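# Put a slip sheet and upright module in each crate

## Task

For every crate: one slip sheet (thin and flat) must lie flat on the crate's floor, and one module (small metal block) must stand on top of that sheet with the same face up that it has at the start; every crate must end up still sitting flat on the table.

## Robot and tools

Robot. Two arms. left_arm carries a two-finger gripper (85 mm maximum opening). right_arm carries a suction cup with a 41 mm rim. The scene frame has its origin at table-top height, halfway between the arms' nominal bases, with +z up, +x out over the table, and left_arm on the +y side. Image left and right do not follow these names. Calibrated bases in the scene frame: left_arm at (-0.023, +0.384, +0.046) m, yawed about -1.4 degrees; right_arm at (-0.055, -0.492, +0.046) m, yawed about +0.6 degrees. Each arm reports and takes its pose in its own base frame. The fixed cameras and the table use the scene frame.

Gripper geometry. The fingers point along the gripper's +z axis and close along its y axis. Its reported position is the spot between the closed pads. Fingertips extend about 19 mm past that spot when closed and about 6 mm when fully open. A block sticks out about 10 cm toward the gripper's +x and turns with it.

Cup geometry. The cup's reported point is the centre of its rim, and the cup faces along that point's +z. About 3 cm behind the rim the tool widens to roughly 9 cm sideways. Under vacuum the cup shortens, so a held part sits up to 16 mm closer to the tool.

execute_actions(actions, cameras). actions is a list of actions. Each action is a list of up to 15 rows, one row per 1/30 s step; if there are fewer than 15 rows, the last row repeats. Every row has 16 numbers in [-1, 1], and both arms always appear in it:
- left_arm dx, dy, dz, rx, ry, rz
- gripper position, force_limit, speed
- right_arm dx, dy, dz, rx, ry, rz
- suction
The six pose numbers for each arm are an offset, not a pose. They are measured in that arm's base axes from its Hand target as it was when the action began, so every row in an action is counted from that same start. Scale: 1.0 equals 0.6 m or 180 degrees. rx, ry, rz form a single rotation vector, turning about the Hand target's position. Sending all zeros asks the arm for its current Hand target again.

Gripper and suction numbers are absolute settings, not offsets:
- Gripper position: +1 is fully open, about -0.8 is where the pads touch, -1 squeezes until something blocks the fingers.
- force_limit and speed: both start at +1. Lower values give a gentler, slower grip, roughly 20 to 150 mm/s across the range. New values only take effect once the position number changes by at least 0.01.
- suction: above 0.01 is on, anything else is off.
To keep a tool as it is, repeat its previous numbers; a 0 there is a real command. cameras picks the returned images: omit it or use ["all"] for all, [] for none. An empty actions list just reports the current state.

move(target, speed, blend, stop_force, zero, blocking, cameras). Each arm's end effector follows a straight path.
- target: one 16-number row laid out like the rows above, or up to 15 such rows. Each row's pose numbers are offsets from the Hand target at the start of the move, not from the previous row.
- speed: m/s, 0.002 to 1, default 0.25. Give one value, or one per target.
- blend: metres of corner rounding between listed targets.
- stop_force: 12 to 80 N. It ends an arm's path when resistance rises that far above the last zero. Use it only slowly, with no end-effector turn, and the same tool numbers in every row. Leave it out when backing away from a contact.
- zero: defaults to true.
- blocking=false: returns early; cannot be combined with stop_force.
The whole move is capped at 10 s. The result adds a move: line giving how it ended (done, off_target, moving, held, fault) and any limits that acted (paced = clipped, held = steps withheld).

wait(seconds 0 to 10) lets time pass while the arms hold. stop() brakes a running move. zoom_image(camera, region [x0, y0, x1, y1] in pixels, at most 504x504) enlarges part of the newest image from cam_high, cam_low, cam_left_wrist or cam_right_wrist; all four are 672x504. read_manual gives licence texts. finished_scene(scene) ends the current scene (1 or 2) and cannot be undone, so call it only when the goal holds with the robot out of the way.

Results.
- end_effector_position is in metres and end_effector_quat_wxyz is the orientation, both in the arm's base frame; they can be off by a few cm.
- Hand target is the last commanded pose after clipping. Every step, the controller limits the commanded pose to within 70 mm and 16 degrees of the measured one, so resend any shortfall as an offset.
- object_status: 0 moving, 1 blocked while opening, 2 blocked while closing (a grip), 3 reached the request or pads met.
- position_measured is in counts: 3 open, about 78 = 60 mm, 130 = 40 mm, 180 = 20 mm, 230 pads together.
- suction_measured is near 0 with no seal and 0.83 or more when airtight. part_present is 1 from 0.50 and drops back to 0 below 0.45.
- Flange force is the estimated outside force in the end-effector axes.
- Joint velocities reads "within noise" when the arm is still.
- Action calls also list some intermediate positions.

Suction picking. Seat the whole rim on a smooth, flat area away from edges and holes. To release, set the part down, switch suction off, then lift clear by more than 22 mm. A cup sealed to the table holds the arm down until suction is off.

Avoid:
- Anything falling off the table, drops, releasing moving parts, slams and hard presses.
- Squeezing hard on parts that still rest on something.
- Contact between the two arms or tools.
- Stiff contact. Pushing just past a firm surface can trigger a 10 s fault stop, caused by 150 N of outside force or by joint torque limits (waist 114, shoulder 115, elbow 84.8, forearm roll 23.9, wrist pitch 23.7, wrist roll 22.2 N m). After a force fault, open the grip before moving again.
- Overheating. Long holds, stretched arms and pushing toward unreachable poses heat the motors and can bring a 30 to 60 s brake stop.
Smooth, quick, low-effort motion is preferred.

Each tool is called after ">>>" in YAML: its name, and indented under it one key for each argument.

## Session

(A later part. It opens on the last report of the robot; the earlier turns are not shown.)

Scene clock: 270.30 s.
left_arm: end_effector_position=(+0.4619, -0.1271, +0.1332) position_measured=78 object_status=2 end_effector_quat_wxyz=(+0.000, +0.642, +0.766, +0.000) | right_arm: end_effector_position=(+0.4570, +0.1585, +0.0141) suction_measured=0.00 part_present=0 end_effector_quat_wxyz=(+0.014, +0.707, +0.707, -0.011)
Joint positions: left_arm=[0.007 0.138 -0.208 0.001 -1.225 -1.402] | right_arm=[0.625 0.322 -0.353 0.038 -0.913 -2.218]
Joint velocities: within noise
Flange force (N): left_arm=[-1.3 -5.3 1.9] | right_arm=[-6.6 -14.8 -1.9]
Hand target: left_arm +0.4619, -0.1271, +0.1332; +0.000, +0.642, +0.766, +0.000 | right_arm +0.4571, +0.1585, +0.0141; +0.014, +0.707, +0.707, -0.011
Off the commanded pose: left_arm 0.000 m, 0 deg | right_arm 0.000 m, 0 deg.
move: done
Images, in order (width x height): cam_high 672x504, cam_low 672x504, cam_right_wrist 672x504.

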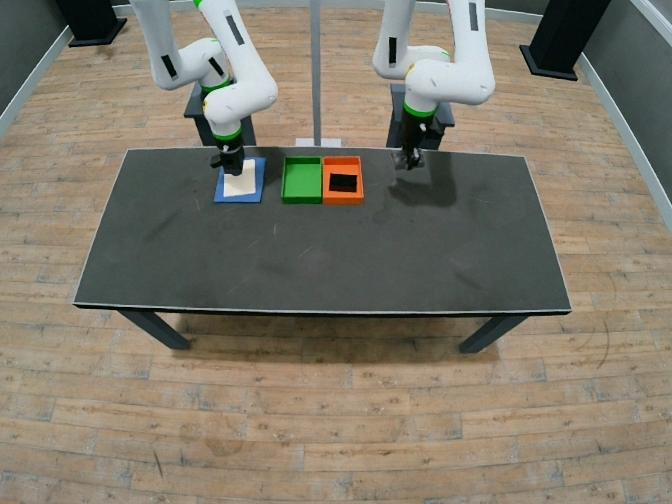

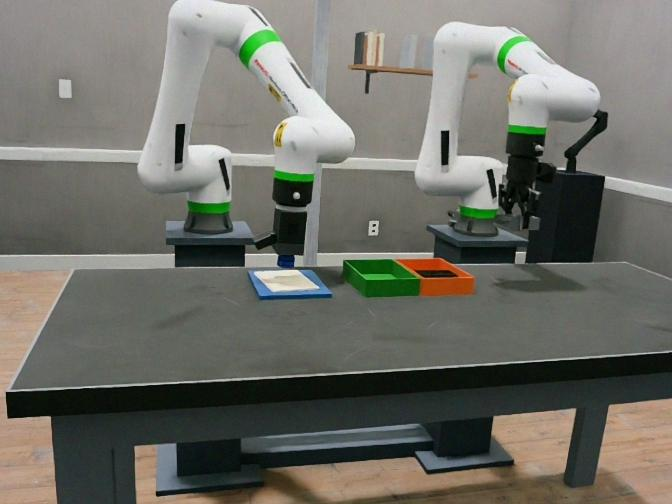

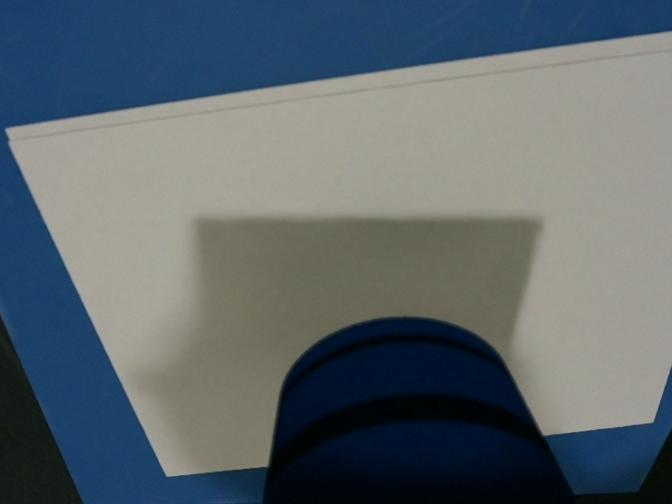

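>>> move:
  target: [0,0,0,0,0,0,-1,-0.7,-1,-0.006,0.029,-0.05,0,0,0,0]
  cameras: ["cam_high","cam_right_wrist"]

>>> move:
  target: [0,0,0,0,0,0,-1,-0.7,-1,0,0,-0.06,0,0,0,1]
  speed: 0.02
  stop_force: 12
  cameras: ["cam_low","cam_right_wrist"]

>>> zoom_image:
  camera: "cam_low"
  region: [200, 190, 400, 320]

Scene clock: 290.97 s.
left_arm: end_effector_position=(+0.4619, -0.1271, +0.1332) position_measured=78 object_status=2 end_effector_quat_wxyz=(+0.000, +0.642, +0.766, +0.000) | right_arm: end_effector_position=(+0.4535, +0.1759, -0.0158) suction_measured=0.00 part_present=0 end_effector_quat_wxyz=(+0.014, +0.707, +0.707, -0.011)
Joint positions: left_arm=[0.007 0.138 -0.208 0.001 -1.225 -1.402] | right_arm=[0.659 0.378 -0.364 0.04 -0.847 -2.256]
Joint velocities: within noise
Flange force (N): left_arm=[-1.1 -4.8 1.7] | right_arm=[-4.3 -8.1 -3.0]
Hand target: left_arm +0.4619, -0.1271, +0.1332; +0.000, +0.642, +0.766, +0.000 | right_arm +0.4535, +0.1759, -0.0159; +0.014, +0.707, +0.707, -0.011
Off the commanded pose: left_arm 0.000 m, 0 deg | right_arm 0.000 m, 0 deg.
move: done
Images, in order (width x height): cam_high 672x504, cam_right_wrist 672x504.

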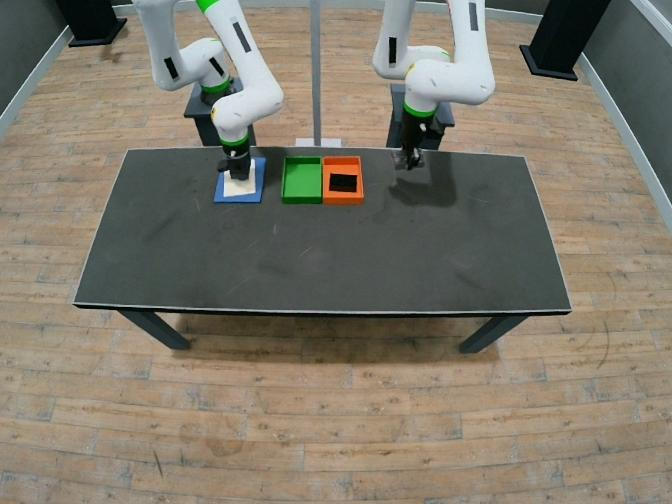

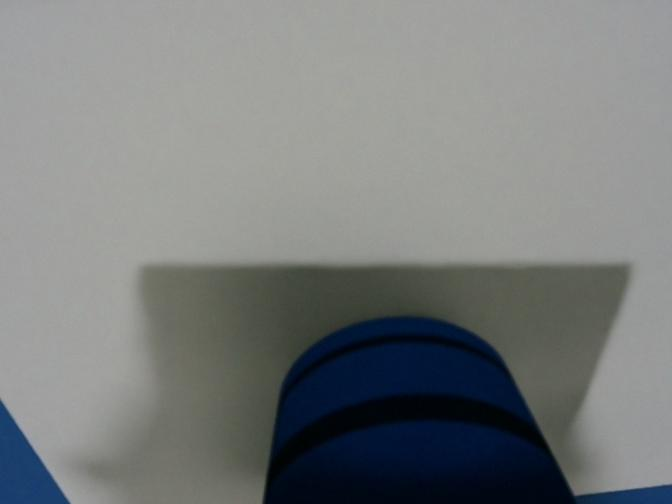

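Scene clock: 292.87 s.
left_arm: end_effector_position=(+0.4619, -0.1271, +0.1332) position_measured=78 object_status=2 end_effector_quat_wxyz=(+0.000, +0.642, +0.766, +0.000) | right_arm: end_effector_position=(+0.4535, +0.1759, -0.0414) suction_measured=0.98 part_present=1 end_effector_quat_wxyz=(+0.014, +0.707, +0.707, -0.011)
Joint positions: left_arm=[0.007 0.138 -0.208 0.001 -1.225 -1.402] | right_arm=[0.659 0.424 -0.377 0.042 -0.788 -2.259]
Joint velocities: within noise
Flange force (N): left_arm=[-1.3 -5.0 1.5] | right_arm=[-8.8 -14.6 -31.9]
Hand target: left_arm +0.4619, -0.1271, +0.1332; +0.000, +0.642, +0.766, +0.000 | right_arm +0.4535, +0.1759, -0.0414; +0.014, +0.707, +0.707, -0.011 (not the last commanded pose)
Off the commanded pose: left_arm 0.000 m, 0 deg | right_arm 0.010 m, 0 deg.
move: contact (right_arm)
Images, in order (width x height): cam_low 672x504, cam_right_wrist 672x504.

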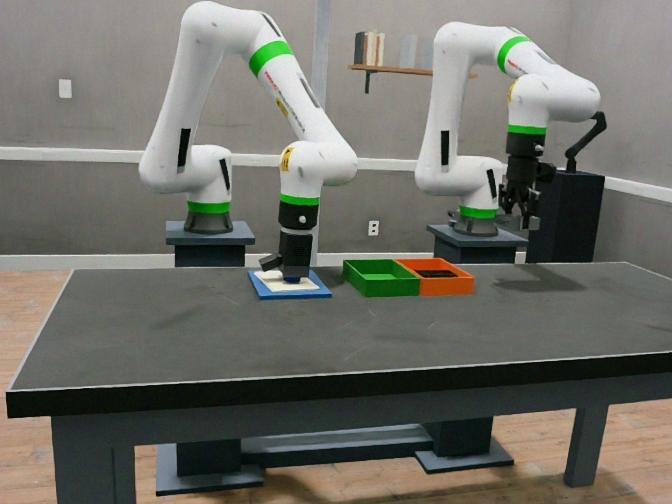

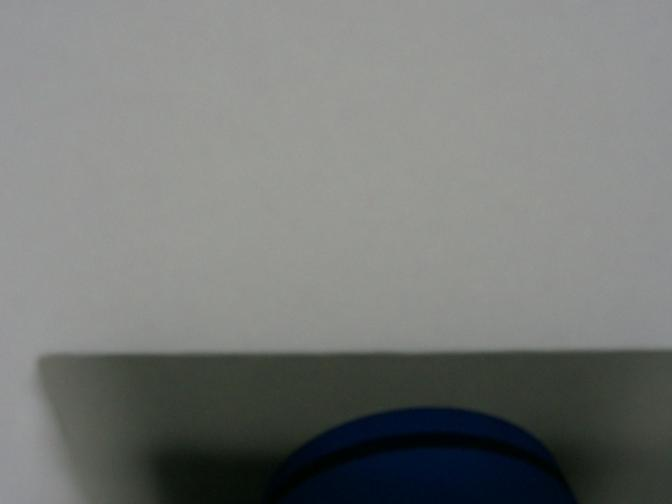

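Scaled by 2.520 from the camera's 672x504 image, which has a finer 960x720 frame.

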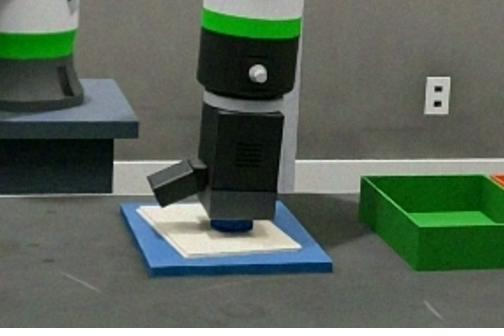

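Sealed. Lift slowly and check.

>>> move:
  target:
    - [0,0,0,0,0,0,-1,-0.7,-1,0,0,0.06,0,0,0,1]
    - [0,0,0,0,0,0,-1,-0.7,-1,0,0,0.4,0,0,0,1]
  speed: [0.06,0.15]

>>> zoom_image:
  camera: "cam_high"
  region: [200, 130, 390, 230]

>>> zoom_image:
  camera: "cam_low"
  region: [200, 150, 400, 320]

Scene clock: 300.57 s.
left_arm: end_effector_position=(+0.4619, -0.1271, +0.1332) position_measured=78 object_status=2 end_effector_quat_wxyz=(+0.000, +0.642, +0.766, +0.000) | right_arm: end_effector_position=(+0.4535, +0.1759, +0.1986) suction_measured=0.98 part_present=1 end_effector_quat_wxyz=(+0.014, +0.707, +0.707, -0.011)
Joint positions: left_arm=[0.007 0.138 -0.208 0.001 -1.225 -1.402] | right_arm=[0.659 0.13 -0.11 0.03 -1.35 -2.236]
Joint velocities: within noise
Flange force (N): left_arm=[-0.9 -5.1 1.6] | right_arm=[-4.5 -9.2 2.7]
Hand target: left_arm +0.4619, -0.1271, +0.1332; +0.000, +0.642, +0.766, +0.000 | right_arm +0.4535, +0.1759, +0.1986; +0.014, +0.707, +0.707, -0.011
Off the commanded pose: left_arm 0.000 m, 0 deg | right_arm 0.000 m, 0 deg.
move: done

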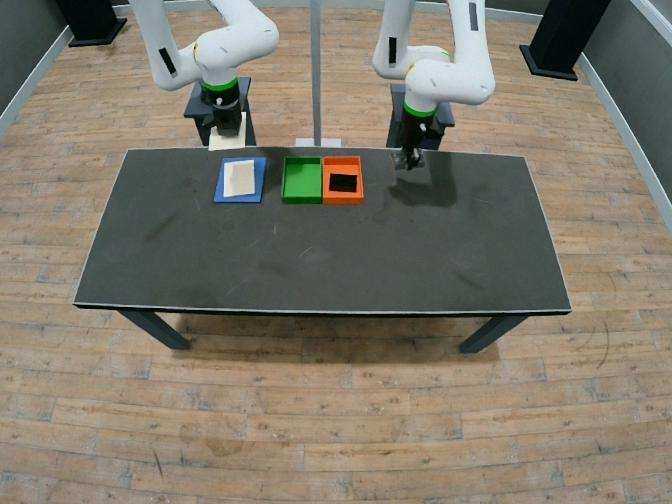

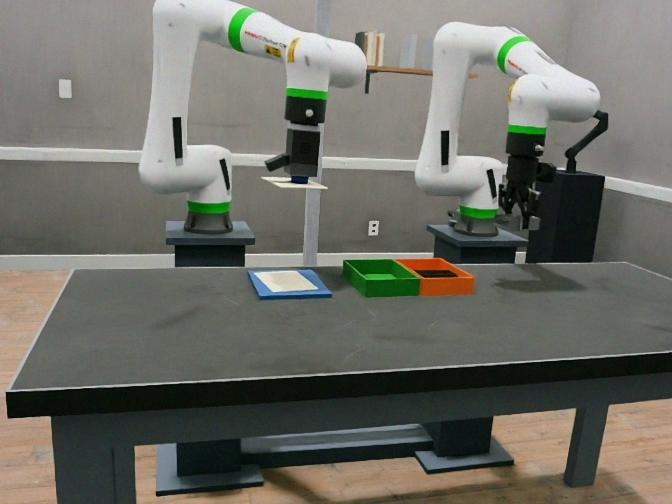

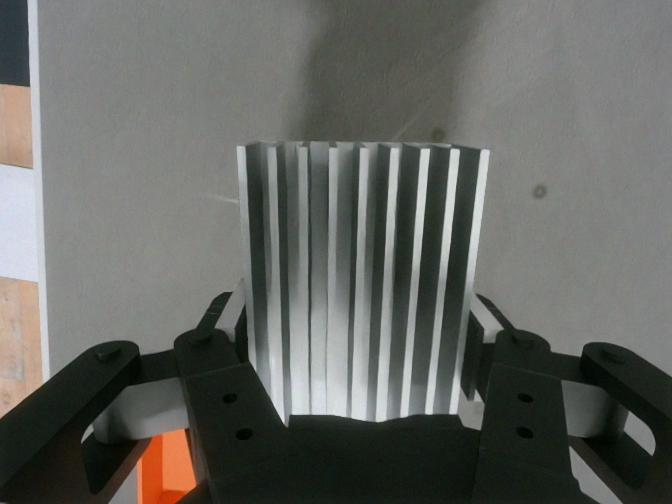

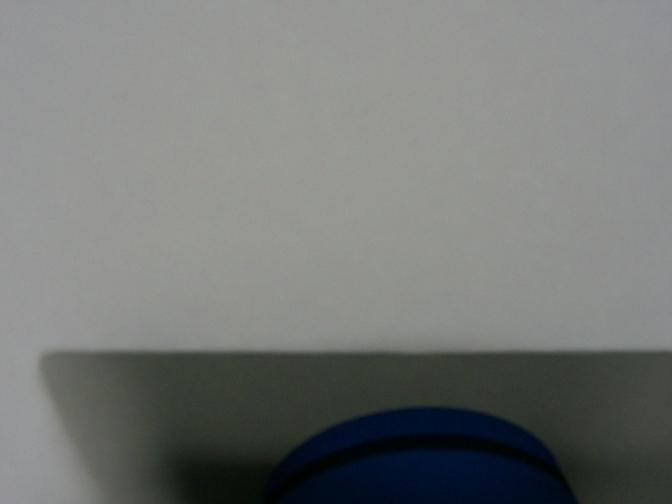

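Scaled by 2.653 from the camera's 672x504 image, which has a finer 960x720 frame.

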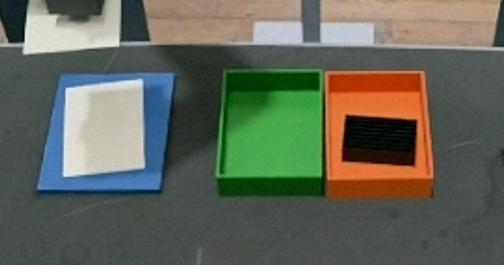

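Scaled by 2.520 from the camera's 672x504 image, which has a finer 960x720 frame.

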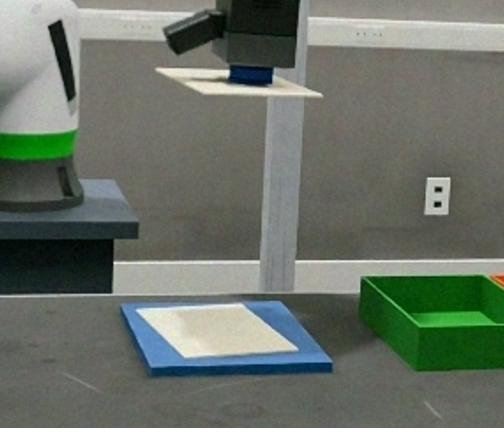

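>>> move:
  target:
    - [0,0,0,0,0,0,-1,-0.7,-1,0,0,-0.37,0,0,0,1]
    - [0,0,0,0,0,0,-1,-0.7,-1,0,0,-0.397,0,0,0,1]
  speed: [0.2,0.04]
  cameras: ["cam_low"]

>>> execute_actions:
  actions:
    - [[0,0,0,0,0,0,-1,-0.7,-1,0,0,0,0,0,0,0]]
    - [[0,0,0,0,0,0,-1,-0.7,-1,0,0,0,0,0,0,0]]
  cameras: ["cam_low"]

>>> move:
  target:
    - [0,0,0,0,0,0,-1,-0.7,-1,0,0,0.06,0,0,0,0]
    - [0,0,0,0,0,0,-1,-0.7,-1,0,0.19,0.4,0,0,0,0]
  speed: [0.06,0.2]
  cameras: ["cam_low","cam_high","cam_right_wrist"]

Scene clock: 321.70 s.
left_arm: end_effector_position=(+0.4619, -0.1271, +0.1332) position_measured=78 object_status=2 end_effector_quat_wxyz=(+0.000, +0.642, +0.766, +0.000) | right_arm: end_effector_position=(+0.4535, +0.1759, -0.0396) suction_measured=0.98 part_present=1 end_effector_quat_wxyz=(+0.014, +0.707, +0.707, -0.011)
Joint positions: left_arm=[0.007 0.138 -0.208 0.001 -1.225 -1.402] | right_arm=[0.659 0.421 -0.377 0.042 -0.792 -2.259]
Joint velocities: within noise
Flange force (N): left_arm=[-1.0 -5.5 1.9] | right_arm=[-5.1 -9.2 -7.1]
Hand target: left_arm +0.4619, -0.1271, +0.1332; +0.000, +0.642, +0.766, +0.000 | right_arm +0.4535, +0.1759, -0.0396; +0.014, +0.707, +0.707, -0.011
Off the commanded pose: left_arm 0.000 m, 0 deg | right_arm 0.000 m, 0 deg.
move: done
Images, in order (width x height): cam_low 672x504.

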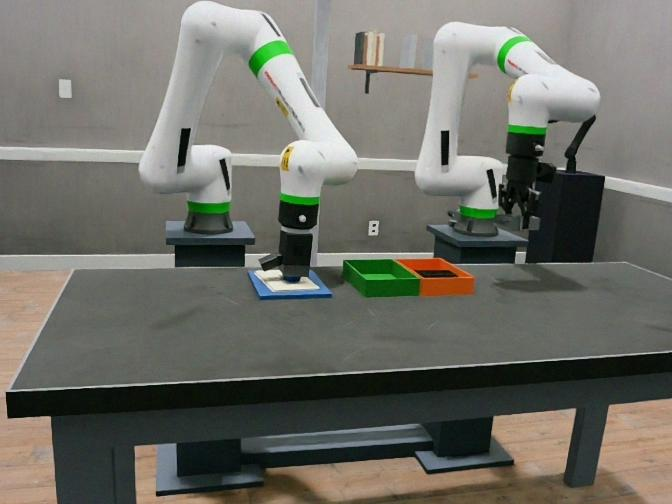

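Scene clock: 322.90 s.
left_arm: end_effector_position=(+0.4619, -0.1271, +0.1332) position_measured=78 object_status=2 end_effector_quat_wxyz=(+0.000, +0.642, +0.766, +0.000) | right_arm: end_effector_position=(+0.4535, +0.1759, -0.0396) suction_measured=0.00 part_present=0 end_effector_quat_wxyz=(+0.014, +0.707, +0.707, -0.011)
Joint positions: left_arm=[0.007 0.138 -0.208 0.001 -1.225 -1.402] | right_arm=[0.659 0.421 -0.377 0.042 -0.792 -2.259]
Joint velocities: within noise
Flange force (N): left_arm=[-1.3 -5.4 1.9] | right_arm=[-5.6 -10.3 -23.8]
Flange force at the end of the 1st action (N): left_arm=[-1.6 -4.8 1.7] | right_arm=[-5.7 -10.0 -23.2]
Hand target: left_arm +0.4619, -0.1271, +0.1332; +0.000, +0.642, +0.766, +0.000 | right_arm +0.4535, +0.1759, -0.0396; +0.014, +0.707, +0.707, -0.011
Off the commanded pose: left_arm 0.000 m, 0 deg | right_arm 0.000 m, 0 deg.
Step readings (end_effector_position of left_arm | right_arm; steps 1 to 15: 1st action; 16 to 30: 2nd action):
0: (+0.4619, -0.1271, +0.1332) | (+0.4535, +0.1759, -0.0396)
1: (+0.4619, -0.1271, +0.1332) | (+0.4535, +0.1759, -0.0396)
2: (+0.4619, -0.1271, +0.1332) | (+0.4535, +0.1759, -0.0396)
4: (+0.4619, -0.1271, +0.1332) | (+0.4536, +0.1759, -0.0396)
8: (+0.4619, -0.1271, +0.1332) | (+0.4536, +0.1759, -0.0396)
15: (+0.4619, -0.1271, +0.1332) | (+0.4536, +0.1759, -0.0396)
16: (+0.4619, -0.1271, +0.1332) | (+0.4536, +0.1759, -0.0396)
17: (+0.4619, -0.1271, +0.1332) | (+0.4536, +0.1759, -0.0396)
19: (+0.4619, -0.1271, +0.1332) | (+0.4535, +0.1759, -0.0396)
23: (+0.4619, -0.1271, +0.1332) | (+0.4535, +0.1759, -0.0396)
30: (+0.4619, -0.1271, +0.1332) | (+0.4535, +0.1759, -0.0396)
Images, in order (width x height): cam_low 672x504.

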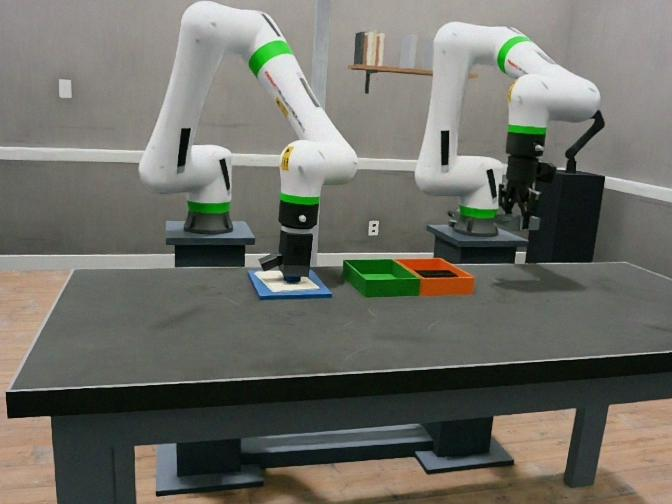

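Scene clock: 325.13 s.
left_arm: end_effector_position=(+0.4619, -0.1271, +0.1332) position_measured=78 object_status=2 end_effector_quat_wxyz=(+0.000, +0.642, +0.766, +0.000) | right_arm: end_effector_position=(+0.4535, +0.2899, +0.2004) suction_measured=0.00 part_present=0 end_effector_quat_wxyz=(+0.014, +0.707, +0.707, -0.011)
Joint positions: left_arm=[0.007 0.138 -0.208 0.001 -1.225 -1.402] | right_arm=[0.827 0.261 0.052 0.027 -1.385 -2.403]
Joint velocities: within noise
Flange force (N): left_arm=[-1.4 -5.0 1.6] | right_arm=[-3.9 -4.6 -0.7]
Hand target: left_arm +0.4619, -0.1271, +0.1332; +0.000, +0.642, +0.766, +0.000 | right_arm +0.4535, +0.2899, +0.2004; +0.014, +0.707, +0.707, -0.011
Off the commanded pose: left_arm 0.000 m, 0 deg | right_arm 0.000 m, 0 deg.
move: done
Images, in order (width x height): cam_high 672x504, cam_low 672x504, cam_right_wrist 672x504.

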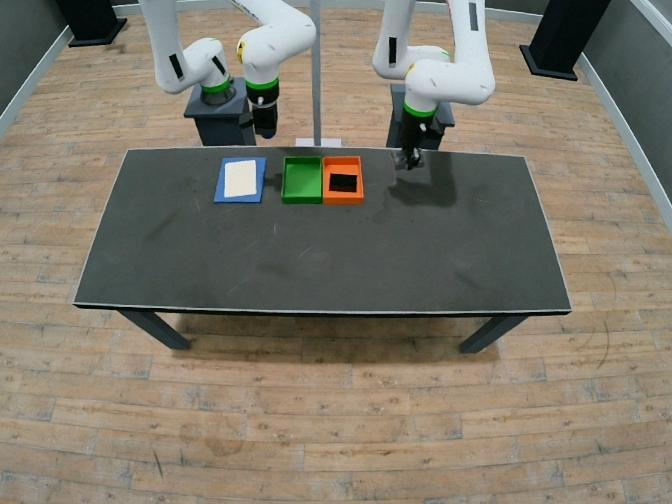

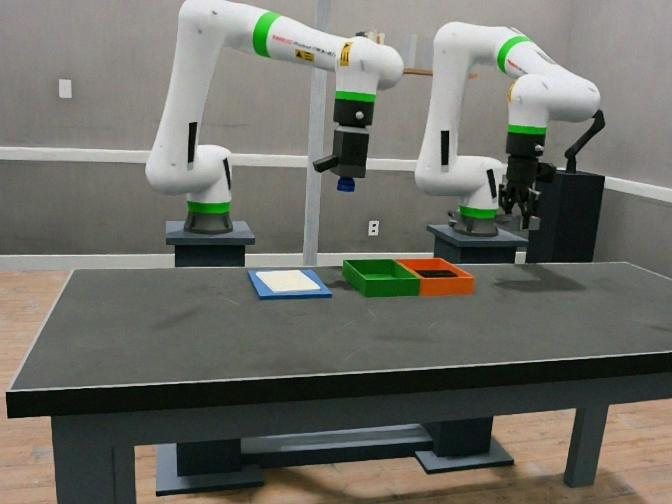

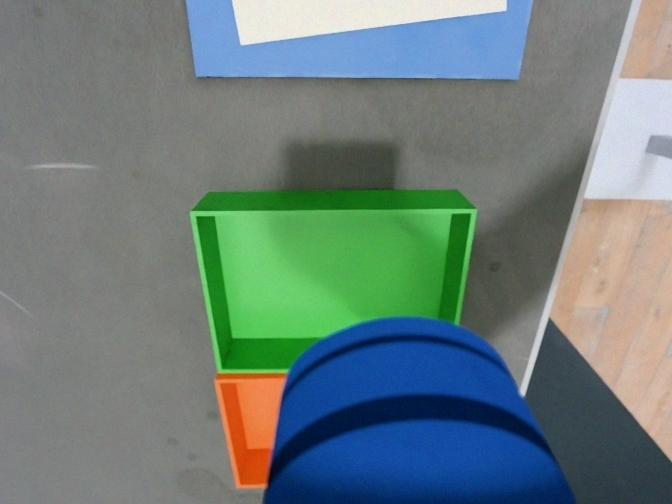

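>>> move:
  target: [0,0,0,0,0,0,-1,-0.7,-1,0.019,0.158,-0.08,0,0,0,0]
  cameras: ["cam_high","cam_right_wrist"]

>>> zoom_image:
  camera: "cam_right_wrist"
  region: [100, 0, 603, 340]

Scene clock: 349.03 s.
left_arm: end_effector_position=(+0.4619, -0.1271, +0.1332) position_measured=78 object_status=2 end_effector_quat_wxyz=(+0.000, +0.642, +0.766, +0.000) | right_arm: end_effector_position=(+0.4649, +0.3847, +0.1524) suction_measured=0.00 part_present=0 end_effector_quat_wxyz=(+0.014, +0.707, +0.707, -0.011)
Joint positions: left_arm=[0.007 0.138 -0.208 0.001 -1.225 -1.402] | right_arm=[0.92 0.451 0.193 0.025 -1.338 -2.496]
Joint velocities: within noise
Flange force (N): left_arm=[-1.3 -5.7 1.8] | right_arm=[-8.0 -8.3 2.8]
Hand target: left_arm +0.4619, -0.1271, +0.1332; +0.000, +0.642, +0.766, +0.000 | right_arm +0.4649, +0.3847, +0.1524; +0.014, +0.707, +0.707, -0.011
Off the commanded pose: left_arm 0.000 m, 0 deg | right_arm 0.000 m, 0 deg.
move: done
Images, in order (width x height): cam_high 672x504, cam_right_wrist 672x504.

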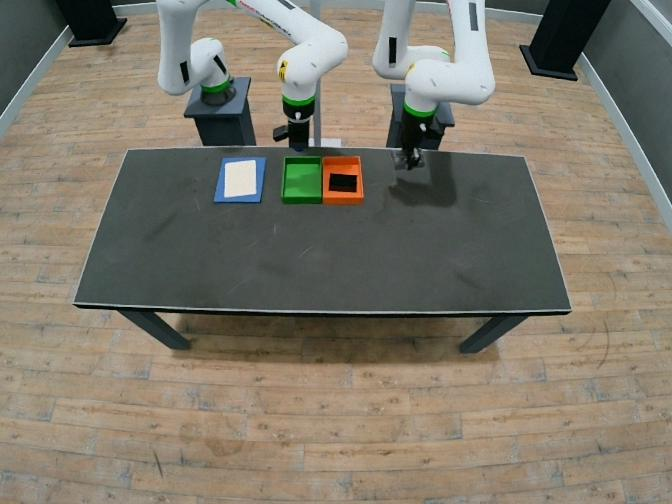

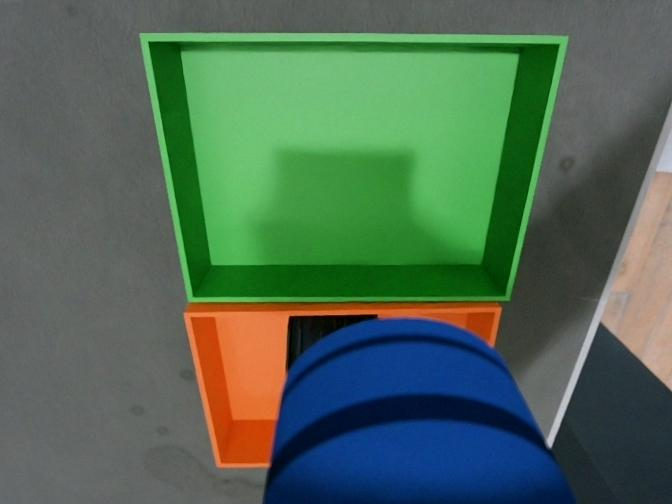

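Scaled by 1.002 from the camera's 672x504 image, which has a finer 960x720 frame.

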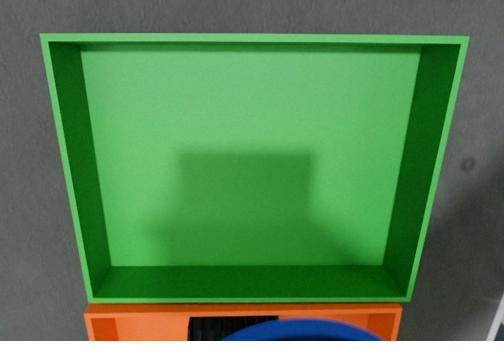

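>>> move:
  target:
    - [0,0,0,0,0,0,-1,-0.7,-1,-0.019,-0.348,0.0,0,0,0.5,0]
    - [0,0,0,0,0,0,-1,-0.7,-1,-0.019,-0.348,-0.25,0,0,0.5,0]
  speed: 0.4
  cameras: ["cam_high","cam_low","cam_right_wrist"]

>>> zoom_image:
  camera: "cam_low"
  region: [200, 190, 400, 320]

Scene clock: 419.17 s.
left_arm: end_effector_position=(+0.4619, -0.1271, +0.1332) position_measured=78 object_status=2 end_effector_quat_wxyz=(+0.000, +0.642, +0.766, +0.000) | right_arm: end_effector_position=(+0.4535, +0.1759, +0.0024) suction_measured=0.00 part_present=0 end_effector_quat_wxyz=(+0.017, +0.000, +1.000, +0.002)
Joint positions: left_arm=[0.007 0.138 -0.208 0.001 -1.225 -1.402] | right_arm=[0.652 0.321 -0.386 0.025 -0.834 -0.668]
Joint velocities: within noise
Flange force (N): left_arm=[-1.4 -5.2 1.7] | right_arm=[8.7 -4.1 -3.2]
Hand target: left_arm +0.4619, -0.1271, +0.1332; +0.000, +0.642, +0.766, +0.000 | right_arm +0.4535, +0.1759, +0.0024; +0.017, +0.000, +1.000, +0.002
Off the commanded pose: left_arm 0.000 m, 0 deg | right_arm 0.000 m, 0 deg.
move: done
Images, in order (width x height): cam_high 672x504, cam_low 672x504, cam_right_wrist 672x504.

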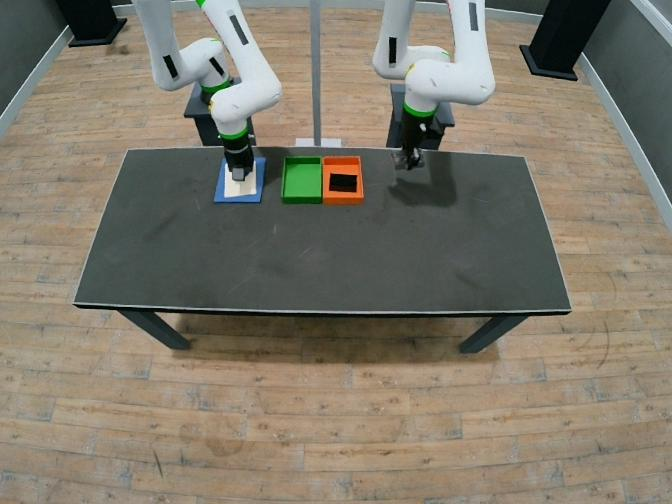

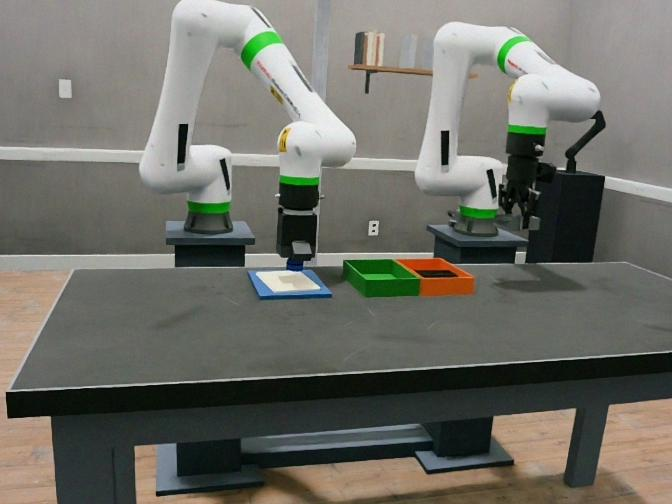

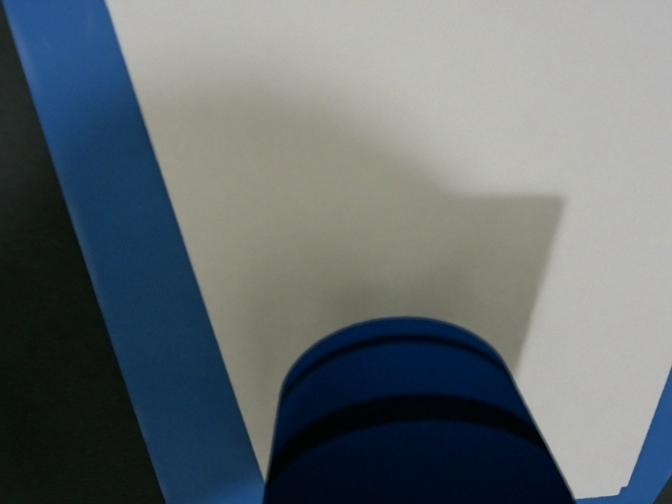

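Scaled by 2.520 from the camera's 672x504 image, which has a finer 960x720 frame.

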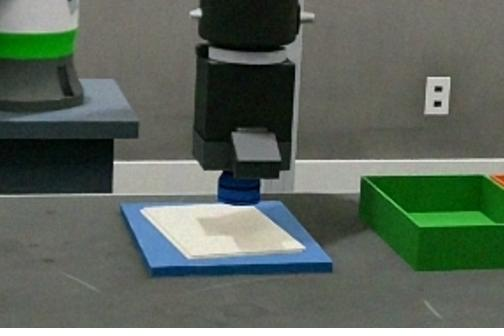

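>>> move:
  target: [0,0,0,0,0,0,-1,-0.7,-1,0,-0.0167,-0.03,0,0,0,0]
  speed: 0.1
  cameras: ["cam_high","cam_low","cam_right_wrist"]

>>> zoom_image:
  camera: "cam_low"
  region: [200, 190, 400, 320]

>>> zoom_image:
  camera: "cam_high"
  region: [200, 130, 290, 220]

Scene clock: 447.77 s.
left_arm: end_effector_position=(+0.4619, -0.1271, +0.1332) position_measured=78 object_status=2 end_effector_quat_wxyz=(+0.000, +0.642, +0.766, +0.000) | right_arm: end_effector_position=(+0.4535, +0.1659, -0.0156) suction_measured=0.00 part_present=0 end_effector_quat_wxyz=(+0.017, +0.000, +1.000, +0.002)
Joint positions: left_arm=[0.007 0.138 -0.208 0.001 -1.225 -1.402] | right_arm=[0.634 0.345 -0.408 0.025 -0.788 -0.651]
Joint velocities: within noise
Flange force (N): left_arm=[-1.1 -5.0 1.7] | right_arm=[8.1 -3.8 -3.5]
Hand target: left_arm +0.4619, -0.1271, +0.1332; +0.000, +0.642, +0.766, +0.000 | right_arm +0.4535, +0.1659, -0.0156; +0.017, +0.000, +1.000, +0.002
Off the commanded pose: left_arm 0.000 m, 0 deg | right_arm 0.000 m, 0 deg.
move: done
Images, in order (width x height): cam_high 672x504, cam_low 672x504, cam_right_wrist 672x504.

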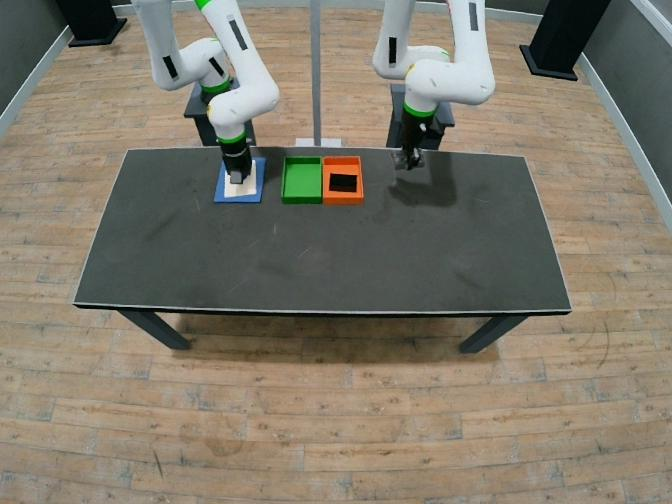

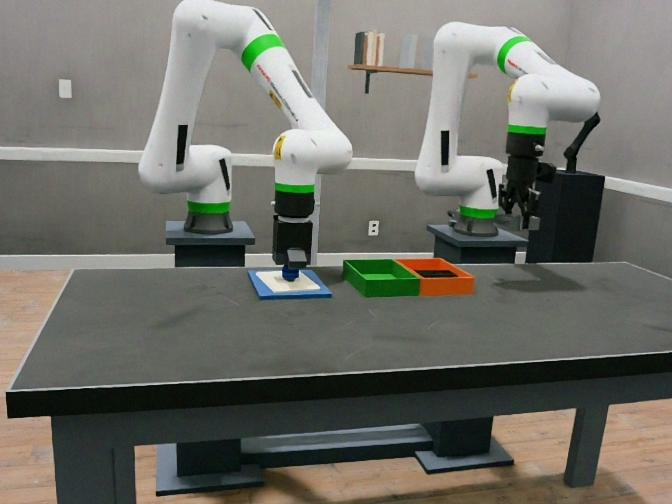

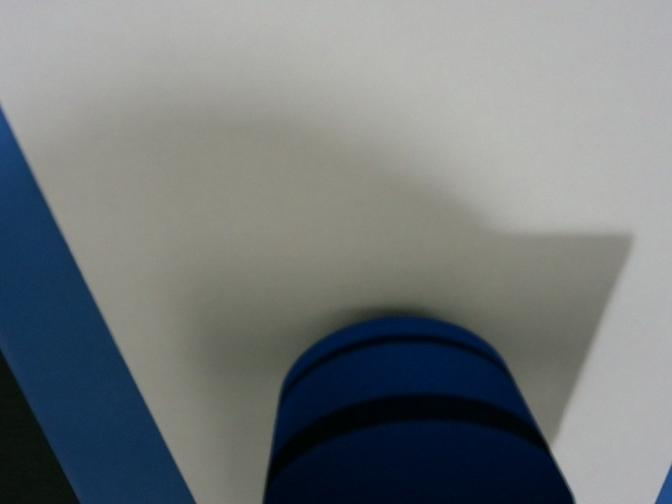

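Scaled by 2.520 from the camera's 672x504 image, which has a finer 960x720 frame.

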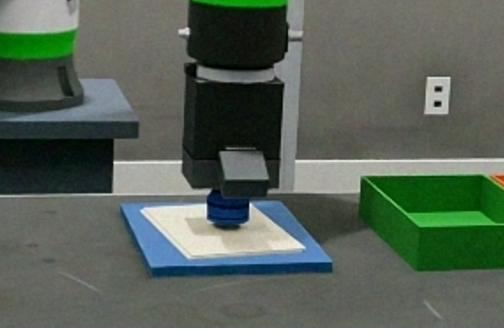

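Scaled by 5.600 from the camera's 672x504 image, which has a finer 960x720 frame.

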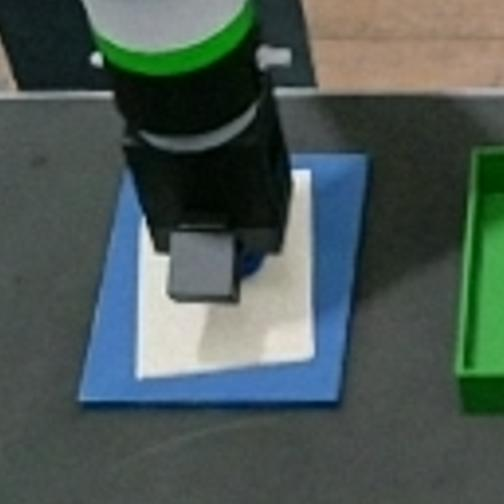

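>>> move:
  target:
    - [0,0,0,0,0,0,-1,-0.7,-1,0,-0.01,0,0,0,0,1]
    - [0,0,0,0,0,0,-1,-0.7,-1,0,-0.01,-0.06,0,0,0,1]
  speed: 0.02
  stop_force: 12
  cameras: ["cam_low","cam_high"]

>>> move:
  target:
    - [0,0,0,0,0,0,-1,-0.7,-1,0,0,0.06,0,0,0,1]
    - [0,0,0,0,0,0,-1,-0.7,-1,0,0,0.25,0,0,0,1]
    - [0,0,0,0,0,0,-1,-0.7,-1,0.0238,0.377,0.25,0,0,-0.042,1]
  speed: [0.06,0.15,0.25]
  blend: [0,0.04,0]

>>> zoom_image:
  camera: "cam_high"
  region: [200, 130, 390, 230]

Scene clock: 462.33 s.
left_arm: end_effector_position=(+0.4619, -0.1271, +0.1332) position_measured=78 object_status=2 end_effector_quat_wxyz=(+0.000, +0.642, +0.766, +0.000) | right_arm: end_effector_position=(+0.4536, +0.1598, -0.0414) suction_measured=0.98 part_present=1 end_effector_quat_wxyz=(+0.017, -0.001, +1.000, +0.002)
Joint positions: left_arm=[0.007 0.138 -0.208 0.001 -1.225 -1.402] | right_arm=[0.624 0.389 -0.427 0.027 -0.724 -0.642]
Joint velocities: within noise
Flange force (N): left_arm=[-1.2 -5.3 1.6] | right_arm=[14.7 -4.8 -34.2]
Hand target: left_arm +0.4619, -0.1271, +0.1332; +0.000, +0.642, +0.766, +0.000 | right_arm +0.4535, +0.1599, -0.0414; +0.017, +0.000, +1.000, +0.002 (not the last commanded pose)
Off the commanded pose: left_arm 0.000 m, 0 deg | right_arm 0.010 m, 0 deg.
move: contact (right_arm); path passed 1 of 2 targets
Images, in order (width x height): cam_high 672x504, cam_low 672x504.

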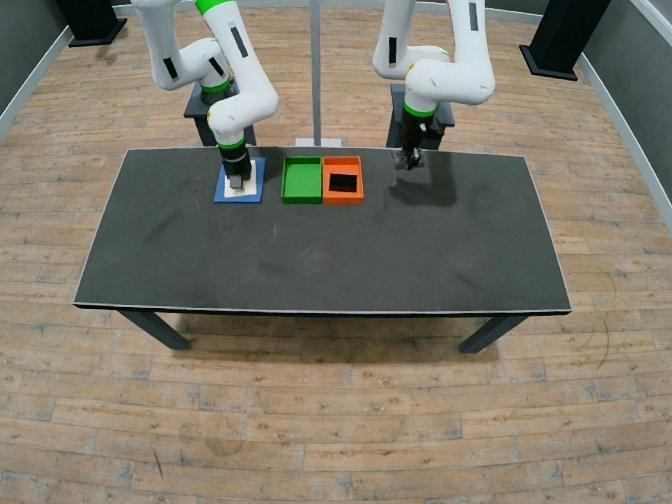

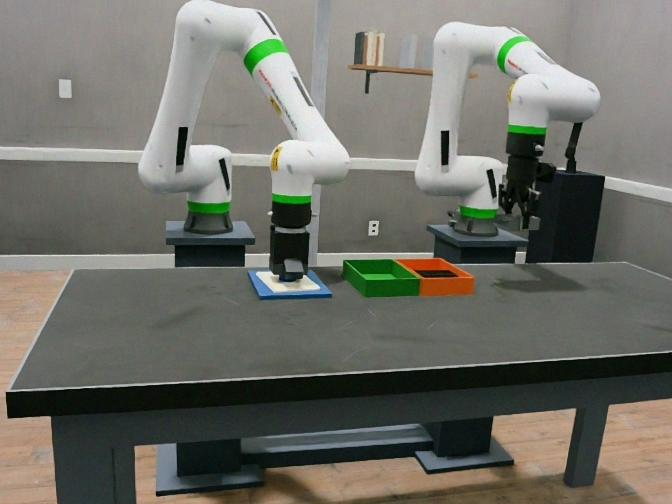

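Scene clock: 465.10 s.
left_arm: end_effector_position=(+0.4619, -0.1271, +0.1332) position_measured=78 object_status=2 end_effector_quat_wxyz=(+0.000, +0.642, +0.766, +0.000) | right_arm: end_effector_position=(+0.4678, +0.3860, +0.1086) suction_measured=0.98 part_present=1 end_effector_quat_wxyz=(+0.018, +0.065, +0.998, +0.000)
Joint positions: left_arm=[0.007 0.138 -0.208 0.001 -1.225 -1.402] | right_arm=[0.92 0.458 0.094 0.031 -1.187 -1.062]
Joint velocities: within noise
Flange force (N): left_arm=[-0.9 -5.5 1.8] | right_arm=[9.4 -11.3 0.2]
Hand target: left_arm +0.4619, -0.1271, +0.1332; +0.000, +0.642, +0.766, +0.000 | right_arm +0.4678, +0.3861, +0.1086; +0.018, +0.065, +0.998, +0.001
Off the commanded pose: left_arm 0.000 m, 0 deg | right_arm 0.000 m, 0 deg.
move: done

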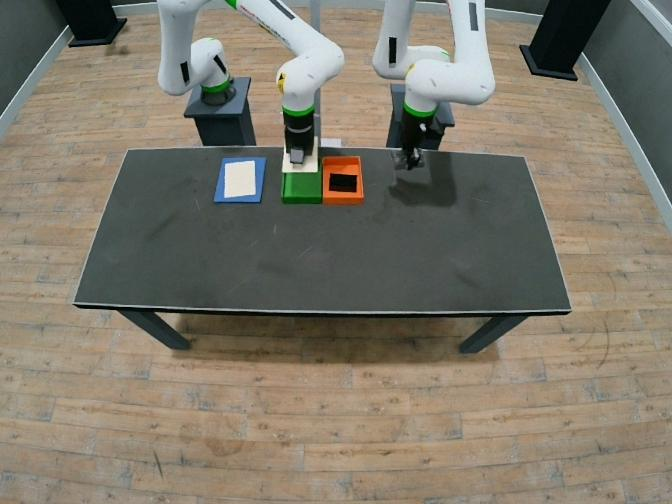

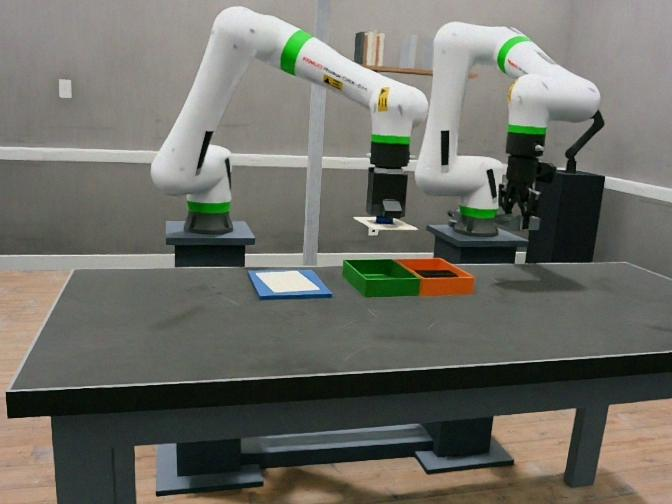

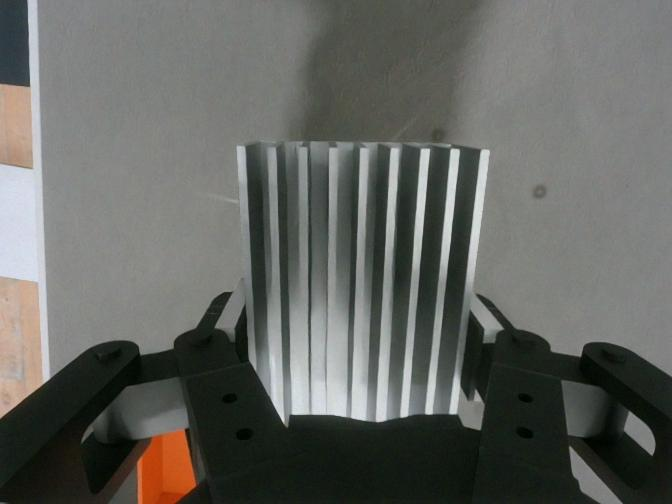

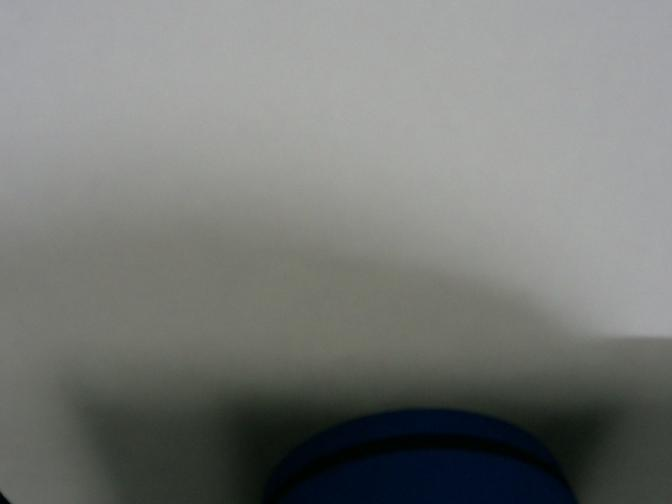

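Scaled by 2.653 from the camera's 672x504 image, which has a finer 960x720 frame.

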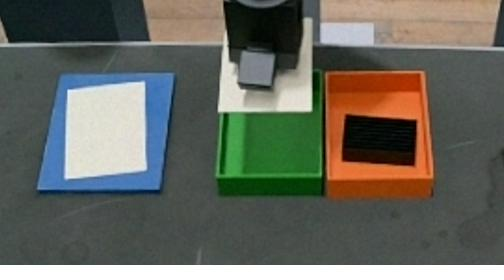

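>>> move:
  target: [0,0,0,0,0,0,-1,-0.7,-1,0,0.0266,-0.14,0,0,0,1]
  speed: 0.15
  cameras: ["cam_low","cam_high"]

>>> zoom_image:
  camera: "cam_low"
  region: [320, 180, 480, 310]

>>> zoom_image:
  camera: "cam_high"
  region: [270, 130, 370, 220]

Scene clock: 476.43 s.
left_arm: end_effector_position=(+0.4619, -0.1271, +0.1332) position_measured=78 object_status=2 end_effector_quat_wxyz=(+0.000, +0.642, +0.766, +0.000) | right_arm: end_effector_position=(+0.4678, +0.4019, +0.0246) suction_measured=0.98 part_present=1 end_effector_quat_wxyz=(+0.018, +0.065, +0.998, +0.000)
Joint positions: left_arm=[0.007 0.138 -0.208 0.001 -1.225 -1.402] | right_arm=[0.936 0.568 0.045 0.034 -1.028 -1.084]
Joint velocities: within noise
Flange force (N): left_arm=[-1.1 -5.1 1.7] | right_arm=[7.8 -9.8 -1.9]
Hand target: left_arm +0.4619, -0.1271, +0.1332; +0.000, +0.642, +0.766, +0.000 | right_arm +0.4678, +0.4020, +0.0246; +0.018, +0.065, +0.998, +0.001
Off the commanded pose: left_arm 0.000 m, 0 deg | right_arm 0.000 m, 0 deg.
move: done
Images, in order (width x height): cam_high 672x504, cam_low 672x504.

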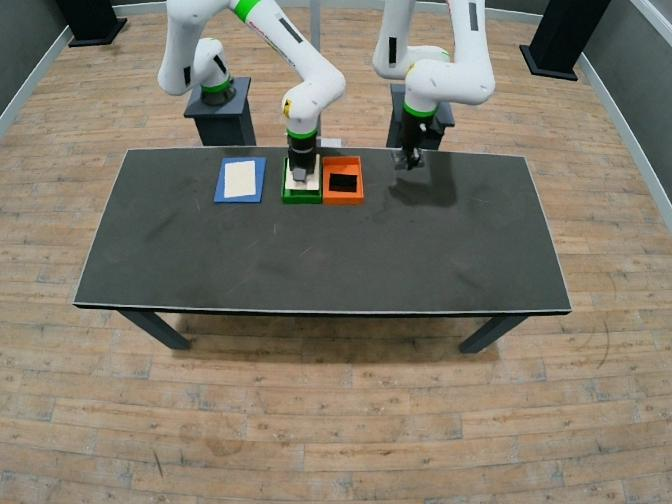

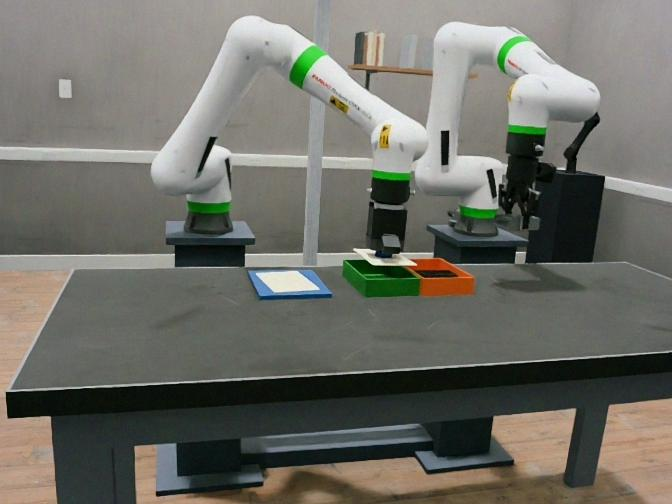

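Scaled by 3.150 from the camera's 672x504 image, which has a finer 960x720 frame.

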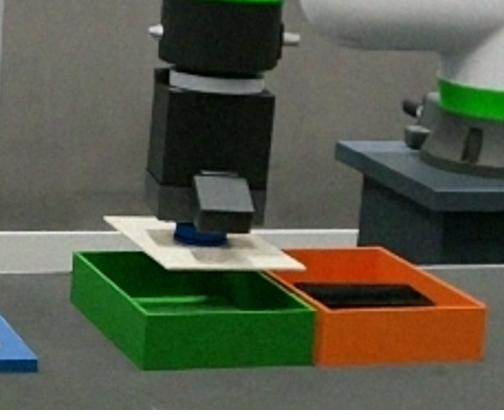

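Scaled by 5.040 from the camera's 672x504 image, which has a finer 960x720 frame.

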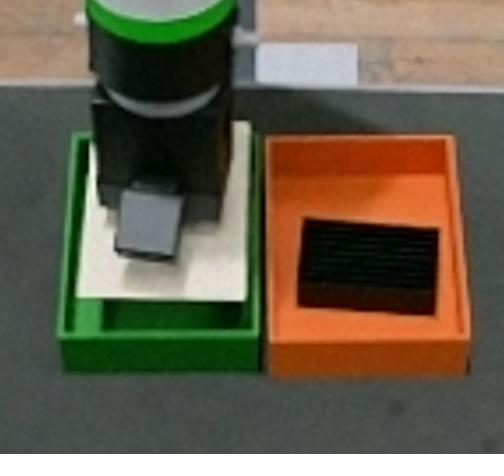

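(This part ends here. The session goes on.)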